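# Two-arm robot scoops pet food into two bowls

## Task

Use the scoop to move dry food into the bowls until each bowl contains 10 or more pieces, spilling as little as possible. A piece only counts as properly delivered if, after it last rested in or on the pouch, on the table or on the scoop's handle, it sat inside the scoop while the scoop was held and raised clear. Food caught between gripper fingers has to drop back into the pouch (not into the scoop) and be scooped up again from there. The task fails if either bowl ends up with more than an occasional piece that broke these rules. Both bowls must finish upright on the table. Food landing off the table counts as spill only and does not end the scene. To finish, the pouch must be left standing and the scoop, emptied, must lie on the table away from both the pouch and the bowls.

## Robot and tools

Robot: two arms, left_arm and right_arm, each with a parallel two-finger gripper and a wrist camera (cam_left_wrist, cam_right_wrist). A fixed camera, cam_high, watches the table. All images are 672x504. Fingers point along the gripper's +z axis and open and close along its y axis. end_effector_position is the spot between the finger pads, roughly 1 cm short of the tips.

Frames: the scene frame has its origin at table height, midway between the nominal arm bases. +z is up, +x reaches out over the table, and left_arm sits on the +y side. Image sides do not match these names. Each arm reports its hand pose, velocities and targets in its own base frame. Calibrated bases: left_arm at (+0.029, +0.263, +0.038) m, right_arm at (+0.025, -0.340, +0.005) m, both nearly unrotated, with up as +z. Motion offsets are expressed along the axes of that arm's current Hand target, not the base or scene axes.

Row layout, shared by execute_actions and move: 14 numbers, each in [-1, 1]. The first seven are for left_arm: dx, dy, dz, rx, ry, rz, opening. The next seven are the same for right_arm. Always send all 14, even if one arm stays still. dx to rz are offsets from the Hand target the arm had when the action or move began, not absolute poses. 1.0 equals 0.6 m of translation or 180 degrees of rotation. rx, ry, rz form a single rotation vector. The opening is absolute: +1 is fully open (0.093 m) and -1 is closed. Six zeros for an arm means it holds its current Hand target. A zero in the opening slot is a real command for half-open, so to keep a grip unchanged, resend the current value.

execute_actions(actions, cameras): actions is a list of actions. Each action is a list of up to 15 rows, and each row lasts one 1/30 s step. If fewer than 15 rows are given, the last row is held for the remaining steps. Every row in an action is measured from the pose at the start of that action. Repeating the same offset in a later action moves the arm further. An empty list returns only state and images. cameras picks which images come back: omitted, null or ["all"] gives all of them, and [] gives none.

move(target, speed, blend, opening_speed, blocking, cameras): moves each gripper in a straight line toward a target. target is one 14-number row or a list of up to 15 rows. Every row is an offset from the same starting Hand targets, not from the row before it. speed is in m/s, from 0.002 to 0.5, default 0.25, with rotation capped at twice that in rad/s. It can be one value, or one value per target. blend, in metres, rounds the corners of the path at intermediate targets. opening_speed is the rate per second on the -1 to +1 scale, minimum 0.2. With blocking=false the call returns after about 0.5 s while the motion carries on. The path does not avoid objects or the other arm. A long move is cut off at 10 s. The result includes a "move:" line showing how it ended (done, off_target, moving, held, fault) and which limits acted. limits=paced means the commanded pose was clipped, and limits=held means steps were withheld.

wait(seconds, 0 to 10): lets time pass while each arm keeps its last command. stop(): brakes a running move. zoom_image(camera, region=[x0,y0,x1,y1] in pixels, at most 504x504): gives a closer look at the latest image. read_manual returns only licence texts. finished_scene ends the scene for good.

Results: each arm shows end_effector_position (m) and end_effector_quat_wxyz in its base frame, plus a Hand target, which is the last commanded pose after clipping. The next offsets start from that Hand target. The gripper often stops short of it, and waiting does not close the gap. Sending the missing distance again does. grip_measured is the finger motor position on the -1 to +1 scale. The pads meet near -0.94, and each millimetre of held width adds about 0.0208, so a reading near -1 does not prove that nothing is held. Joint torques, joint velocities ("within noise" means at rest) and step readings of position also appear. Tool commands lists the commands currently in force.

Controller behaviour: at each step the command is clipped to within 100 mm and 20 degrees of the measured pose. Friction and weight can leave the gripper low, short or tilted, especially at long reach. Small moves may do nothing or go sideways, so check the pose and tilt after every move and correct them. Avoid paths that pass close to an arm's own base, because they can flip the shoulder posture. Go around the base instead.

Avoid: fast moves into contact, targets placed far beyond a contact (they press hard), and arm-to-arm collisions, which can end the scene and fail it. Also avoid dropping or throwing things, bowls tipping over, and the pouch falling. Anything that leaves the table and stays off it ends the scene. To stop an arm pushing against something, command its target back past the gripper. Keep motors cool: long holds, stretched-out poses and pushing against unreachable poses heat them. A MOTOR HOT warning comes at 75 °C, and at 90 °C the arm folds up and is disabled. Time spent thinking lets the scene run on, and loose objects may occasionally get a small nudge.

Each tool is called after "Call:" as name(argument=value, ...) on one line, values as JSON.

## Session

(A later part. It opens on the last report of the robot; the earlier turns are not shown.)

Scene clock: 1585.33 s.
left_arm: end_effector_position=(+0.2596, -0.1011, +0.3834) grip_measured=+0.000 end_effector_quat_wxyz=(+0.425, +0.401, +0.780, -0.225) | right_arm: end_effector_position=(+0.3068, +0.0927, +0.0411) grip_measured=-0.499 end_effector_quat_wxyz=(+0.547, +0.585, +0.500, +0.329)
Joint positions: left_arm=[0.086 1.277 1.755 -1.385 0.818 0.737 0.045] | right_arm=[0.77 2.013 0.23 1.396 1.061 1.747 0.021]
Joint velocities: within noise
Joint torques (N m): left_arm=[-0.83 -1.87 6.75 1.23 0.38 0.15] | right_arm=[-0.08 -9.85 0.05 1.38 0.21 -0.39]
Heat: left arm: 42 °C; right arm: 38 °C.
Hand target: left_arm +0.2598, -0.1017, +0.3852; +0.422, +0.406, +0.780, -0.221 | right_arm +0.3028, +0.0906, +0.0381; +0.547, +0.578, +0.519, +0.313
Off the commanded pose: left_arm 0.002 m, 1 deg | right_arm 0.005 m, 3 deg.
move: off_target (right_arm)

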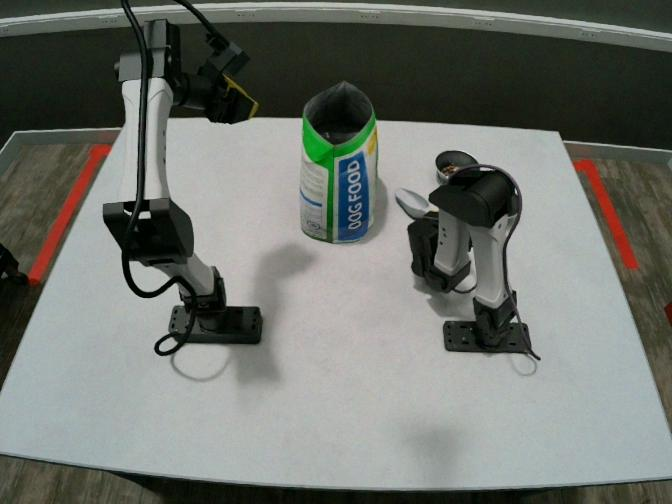

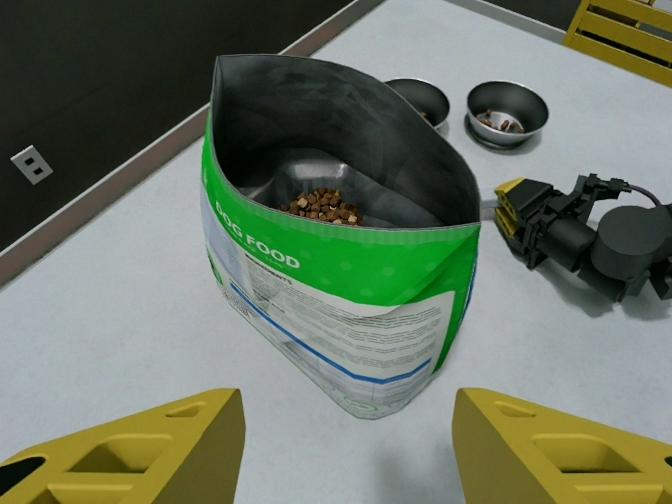

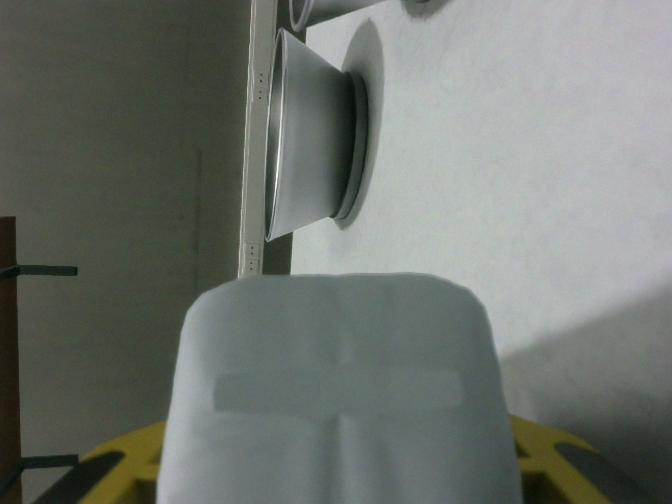

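Call:
move(target=[0,0,0,0,0,0,0,0,0,0,0,0,0,-0.25], opening_speed=0.3)

Call:
zoom_image(camera="cam_left_wrist", region=[420, 100, 672, 300])

Scene clock: 1592.77 s.
left_arm: end_effector_position=(+0.2596, -0.1011, +0.3834) grip_measured=+0.000 end_effector_quat_wxyz=(+0.425, +0.401, +0.780, -0.225) | right_arm: end_effector_position=(+0.3038, +0.0902, +0.0352) grip_measured=-0.252 end_effector_quat_wxyz=(+0.548, +0.580, +0.515, +0.312)
Joint positions: left_arm=[0.086 1.277 1.755 -1.385 0.818 0.737 0.045] | right_arm=[0.77 2.009 0.223 1.357 1.057 1.741 0.033]
Joint velocities: within noise
Joint torques (N m): left_arm=[-0.85 -1.83 6.74 1.24 0.39 0.15] | right_arm=[-0.03 -10 0.79 1.66 0.27 -0.29]
Heat: left arm: 42 °C; right arm: 37 °C.
Hand target: left_arm +0.2598, -0.1017, +0.3852; +0.422, +0.406, +0.780, -0.221 | right_arm +0.3028, +0.0907, +0.0382; +0.547, +0.578, +0.519, +0.313
Off the commanded pose: left_arm 0.002 m, 1 deg | right_arm 0.003 m, 1 deg.
move: done

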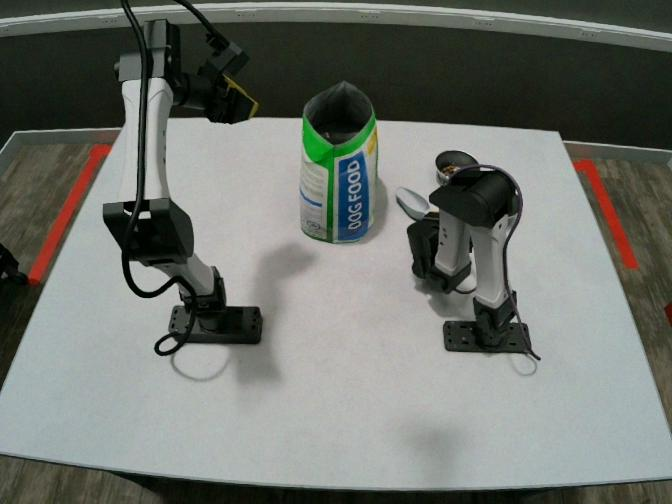

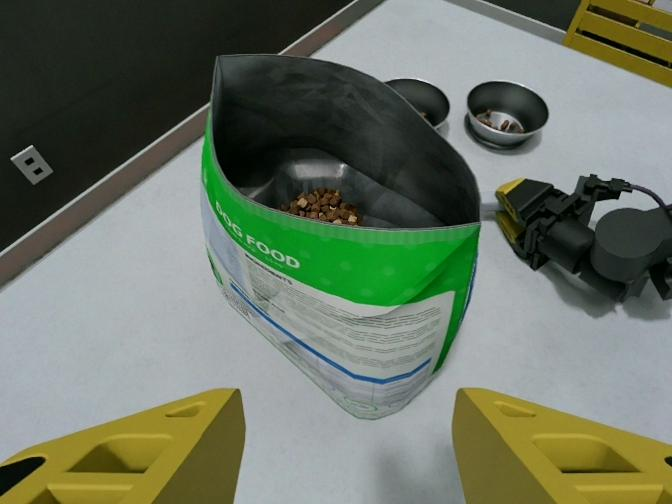

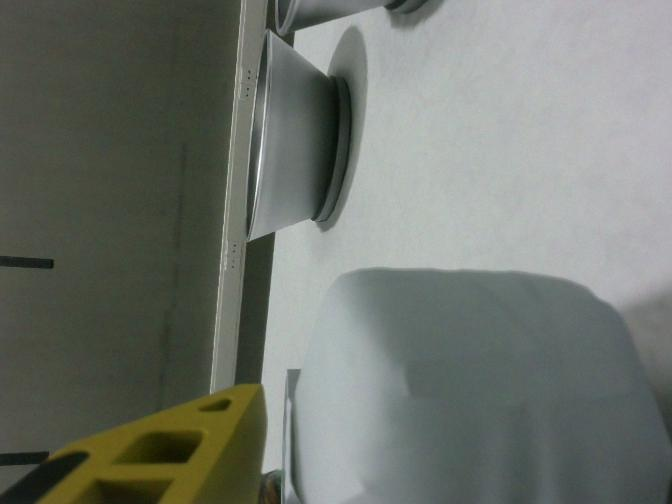

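Scaled by 2.000 from the camera's 672x504 image, which has a finer 960x720 frame.

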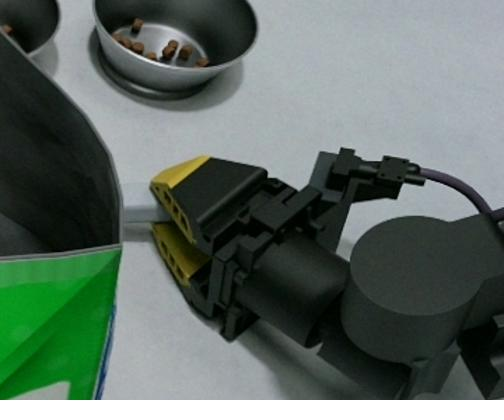

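Call:
move(target=[[0,0,0,0,0,0,0,0.0031,-0.0134,-0.0652,0,0,0,-0.25],[0,0,0,0,0,0,0,0.007,-0.0303,-0.1467,-0.0138,0.0638,-0.0138,-0.25]], speed=[0.06,0.1])

Call:
zoom_image(camera="cam_high", region=[330, 130, 530, 330])

Scene clock: 1614.80 s.
left_arm: end_effector_position=(+0.2596, -0.1011, +0.3834) grip_measured=+0.000 end_effector_quat_wxyz=(+0.425, +0.401, +0.780, -0.225) | right_arm: end_effector_position=(+0.2193, +0.1205, +0.0360) grip_measured=-0.252 end_effector_quat_wxyz=(+0.510, +0.521, +0.578, +0.367)
Joint positions: left_arm=[0.086 1.277 1.755 -1.385 0.818 0.737 0.045] | right_arm=[1.189 1.817 0.034 1.11 1.228 2.001 0.033]
Joint velocities: within noise
Joint torques (N m): left_arm=[-0.85 -1.85 6.76 1.24 0.38 0.15] | right_arm=[0.5 -7.23 0.62 1.38 0.56 -0.15]
Heat: left arm: 42 °C; right arm: 38 °C.
Hand target: left_arm +0.2598, -0.1017, +0.3852; +0.422, +0.406, +0.780, -0.221 | right_arm +0.2174, +0.1191, +0.0381; +0.511, +0.520, +0.577, +0.368
Off the commanded pose: left_arm 0.002 m, 1 deg | right_arm 0.003 m, 0 deg.
move: done

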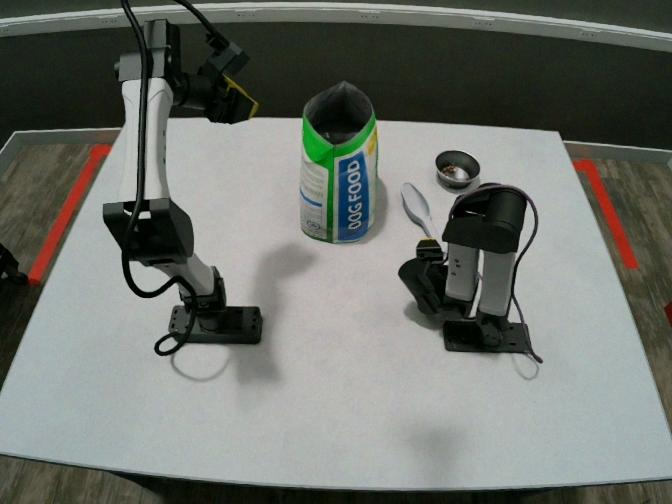

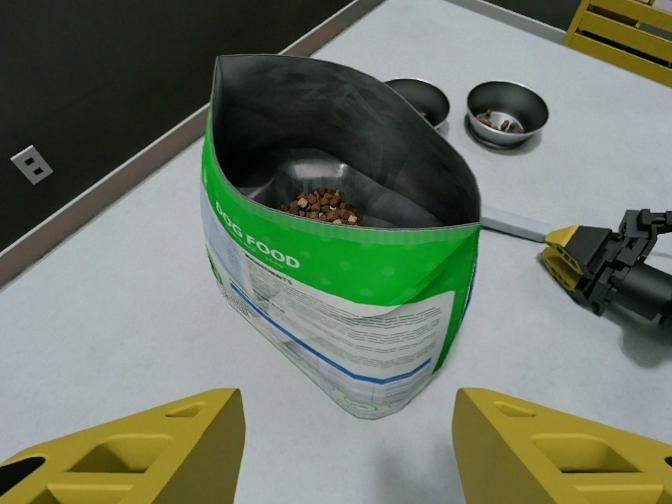

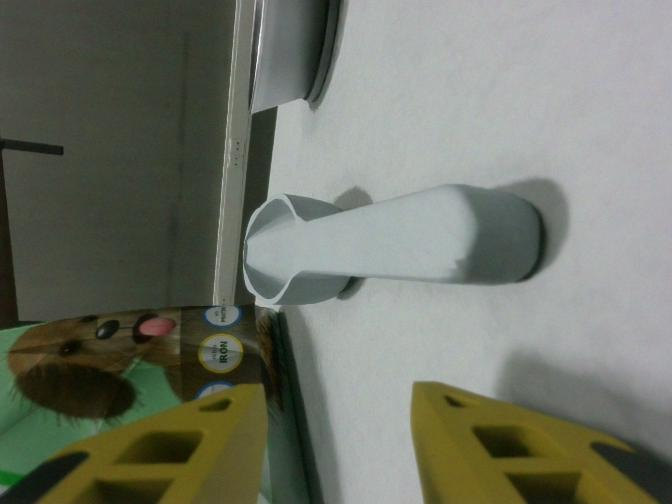

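Scaled by 2.520 from the camera's 672x504 image, which has a finer 960x720 frame.

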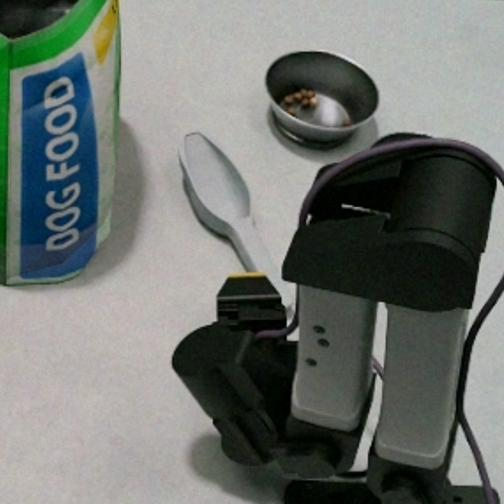

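Call:
move(target=[0,0,0,0,0,0,0,-0.0855,0.2245,-0.0855,0,0,0,-0.25], speed=0.12)

Call:
zoom_image(camera="cam_high", region=[380, 130, 540, 290])

Call:
zoom_image(camera="cam_left_wrist", region=[380, 60, 580, 200])

Scene clock: 1625.37 s.
left_arm: end_effector_position=(+0.2596, -0.1011, +0.3834) grip_measured=+0.000 end_effector_quat_wxyz=(+0.425, +0.401, +0.780, -0.225) | right_arm: end_effector_position=(+0.1940, +0.0981, +0.1807) grip_measured=-0.252 end_effector_quat_wxyz=(+0.516, +0.497, +0.584, +0.380)
Joint positions: left_arm=[0.086 1.277 1.755 -1.385 0.818 0.737 0.045] | right_arm=[1.315 0.641 0.366 -0.5 1.313 2.099 0.033]
Joint velocities: within noise
Joint torques (N m): left_arm=[-0.85 -1.88 6.75 1.24 0.38 0.15] | right_arm=[-0.96 1.36 9.7 1.29 0.44 -0.15]
Heat: left arm: 42 °C; right arm: 37 °C.
Hand target: left_arm +0.2598, -0.1017, +0.3852; +0.422, +0.406, +0.780, -0.221 | right_arm +0.1945, +0.0997, +0.1882; +0.511, +0.520, +0.577, +0.368
Off the commanded pose: left_arm 0.002 m, 1 deg | right_arm 0.008 m, 3 deg.
joint sent to its limit (right arm) — joint 6 (wrist roll), upper limit. The joint targets are off in orientation, not in position.
move: off_target (right_arm)

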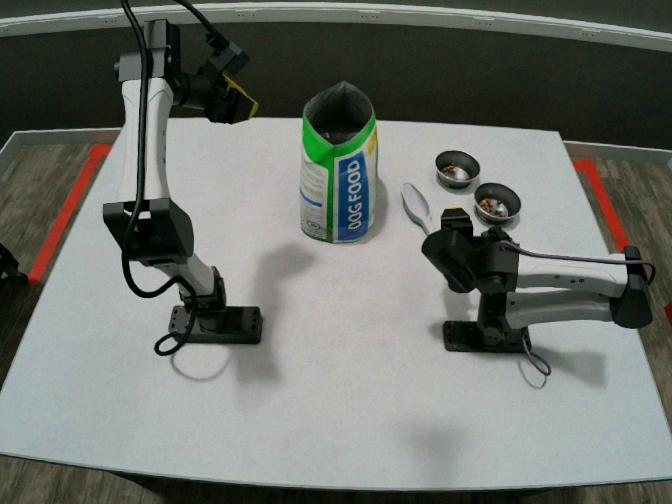

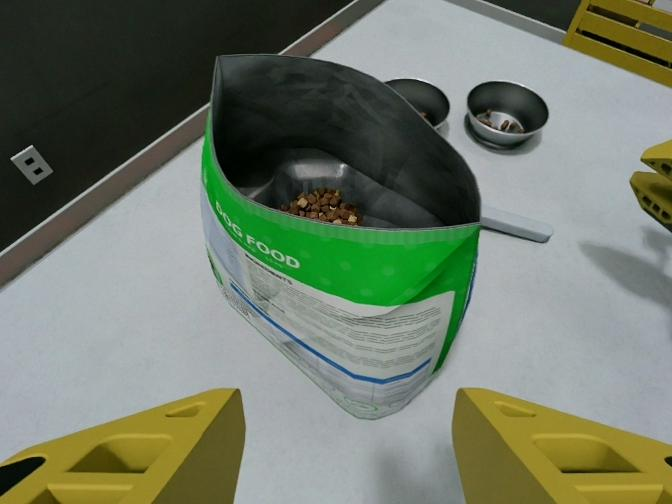

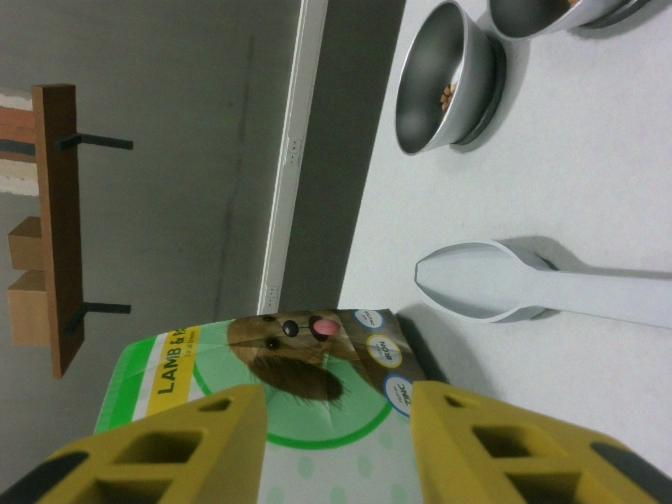

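Scaled by 3.150 from the camera's 672x504 image, which has a finer 960x720 frame.

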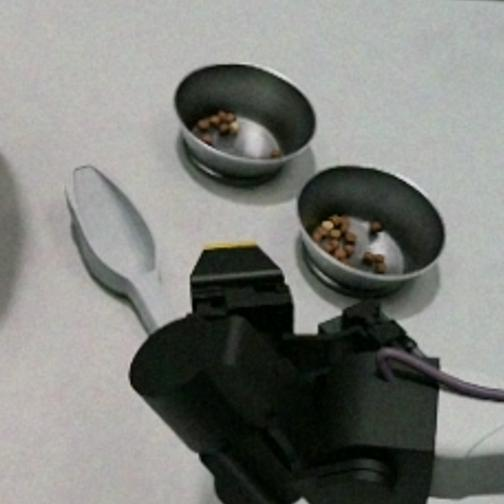

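Scaled by 2.520 from the camera's 672x504 image, which has a finer 960x720 frame.

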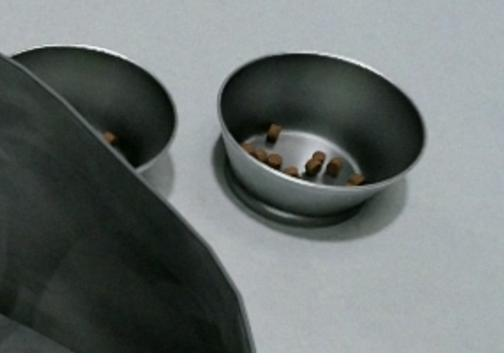

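Call:
zoom_image(camera="cam_high", region=[470, 180, 525, 230])

Call:
zoom_image(camera="cam_high", region=[430, 145, 485, 195])

Scaled by 9.164 from the camera's 672x504 image, which has a finer 960x720 frame.

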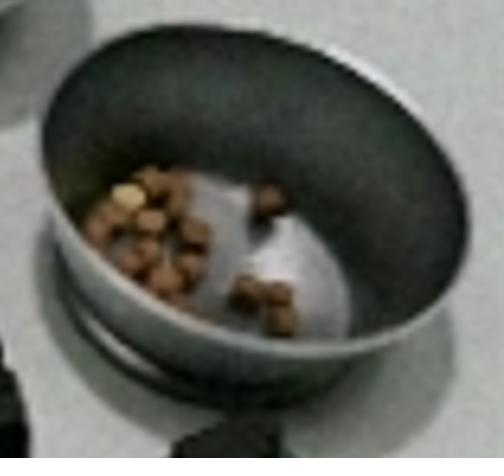

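Scaled by 9.164 from the camera's 672x504 image, which has a finer 960x720 frame.

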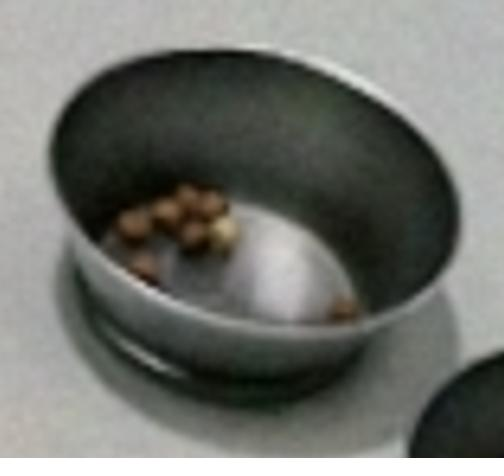

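Call:
move(target=[[0,0,0,0,0,0,0,-0.0272,0.303,0.2841,0.0517,0.0983,-0.1272,-0.25],[0,0,0,0,0,0,0,-0.2122,0.2177,0.3158,0.183,0.0774,-0.3068,-0.25]], speed=0.25, blend=[0.03,0])

Call:
zoom_image(camera="cam_high", region=[380, 130, 540, 290])

Scene clock: 1656.30 s.
left_arm: end_effector_position=(+0.2596, -0.1011, +0.3834) grip_measured=+0.000 end_effector_quat_wxyz=(+0.425, +0.401, +0.780, -0.225) | right_arm: end_effector_position=(+0.3962, -0.0171, +0.2960) grip_measured=-0.252 end_effector_quat_wxyz=(+0.388, +0.270, +0.881, -0.014)
Joint positions: left_arm=[0.086 1.277 1.755 -1.385 0.818 0.737 0.045] | right_arm=[0.08 1.486 1.615 -0.948 0.292 0.559 0.033]
Joint velocities: within noise
Joint torques (N m): left_arm=[-0.87 -1.87 6.74 1.23 0.38 0.15] | right_arm=[-0.75 -5.75 9.61 1.8 0.32 -0.24]
Heat: left arm: 42 °C; right arm: 41 °C.
Hand target: left_arm +0.2598, -0.1017, +0.3852; +0.422, +0.406, +0.780, -0.221 | right_arm +0.3999, -0.0205, +0.3002; +0.389, +0.271, +0.880, -0.021
Off the commanded pose: left_arm 0.002 m, 1 deg | right_arm 0.007 m, 1 deg.
move: done

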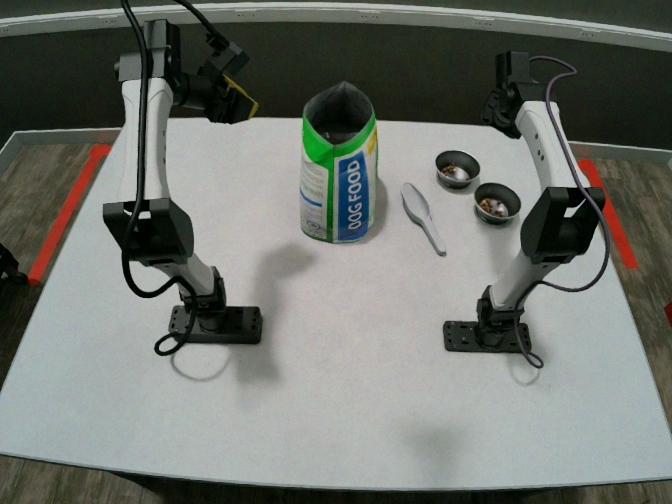

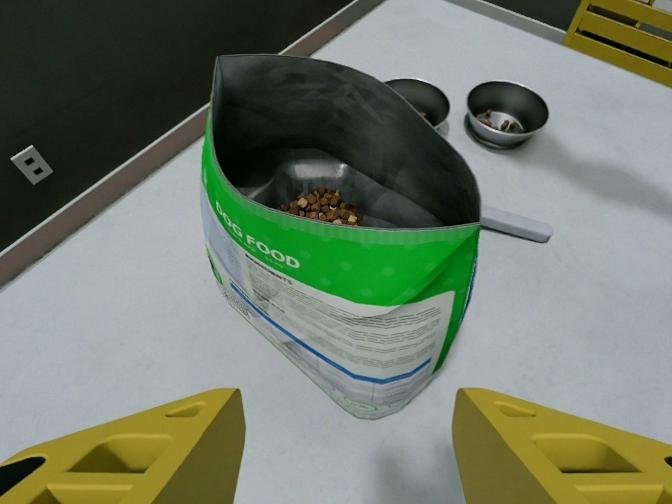

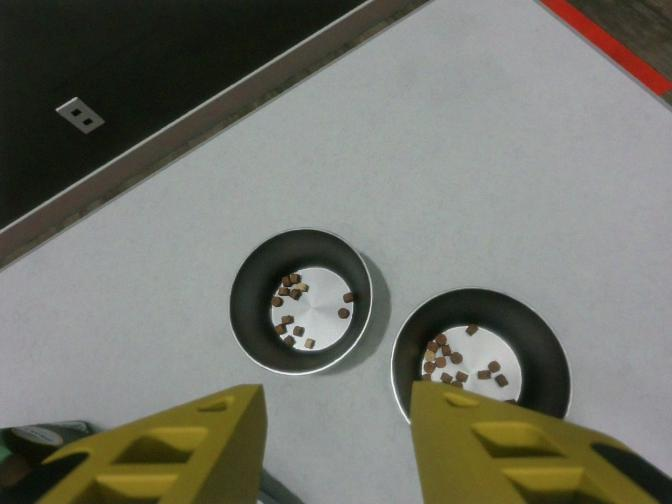

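Scaled by 3.150 from the camera's 672x504 image, which has a finer 960x720 frame.

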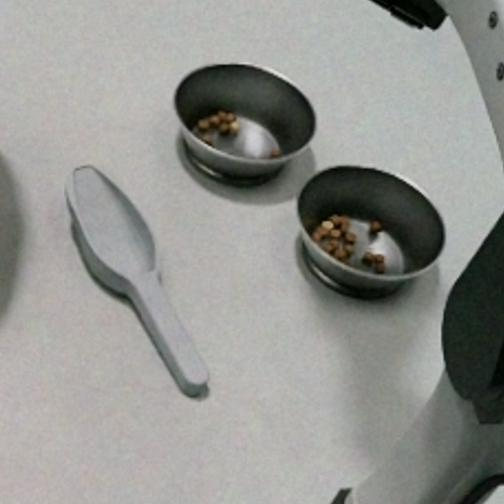

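Call:
zoom_image(camera="cam_right_wrist", region=[220, 220, 400, 390])

Call:
zoom_image(camera="cam_right_wrist", region=[380, 270, 590, 440])

Scaled by 2.800 from the camera's 672x504 image, which has a finer 960x720 frame.

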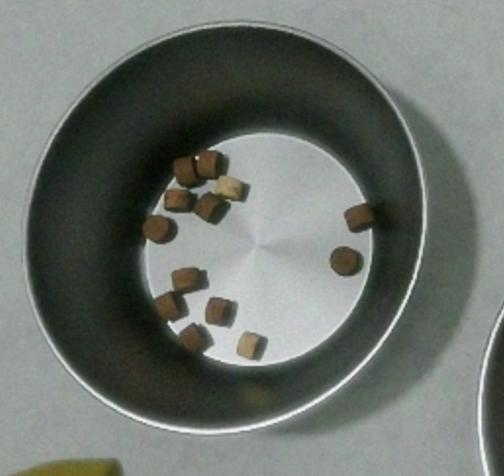

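Scaled by 2.400 from the camera's 672x504 image, which has a finer 960x720 frame.

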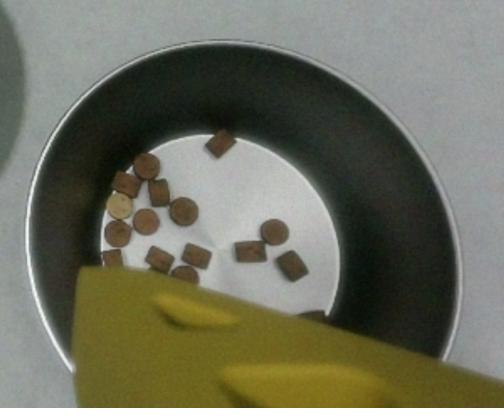

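Call:
finished_scene()

The scene is finished: the task was done.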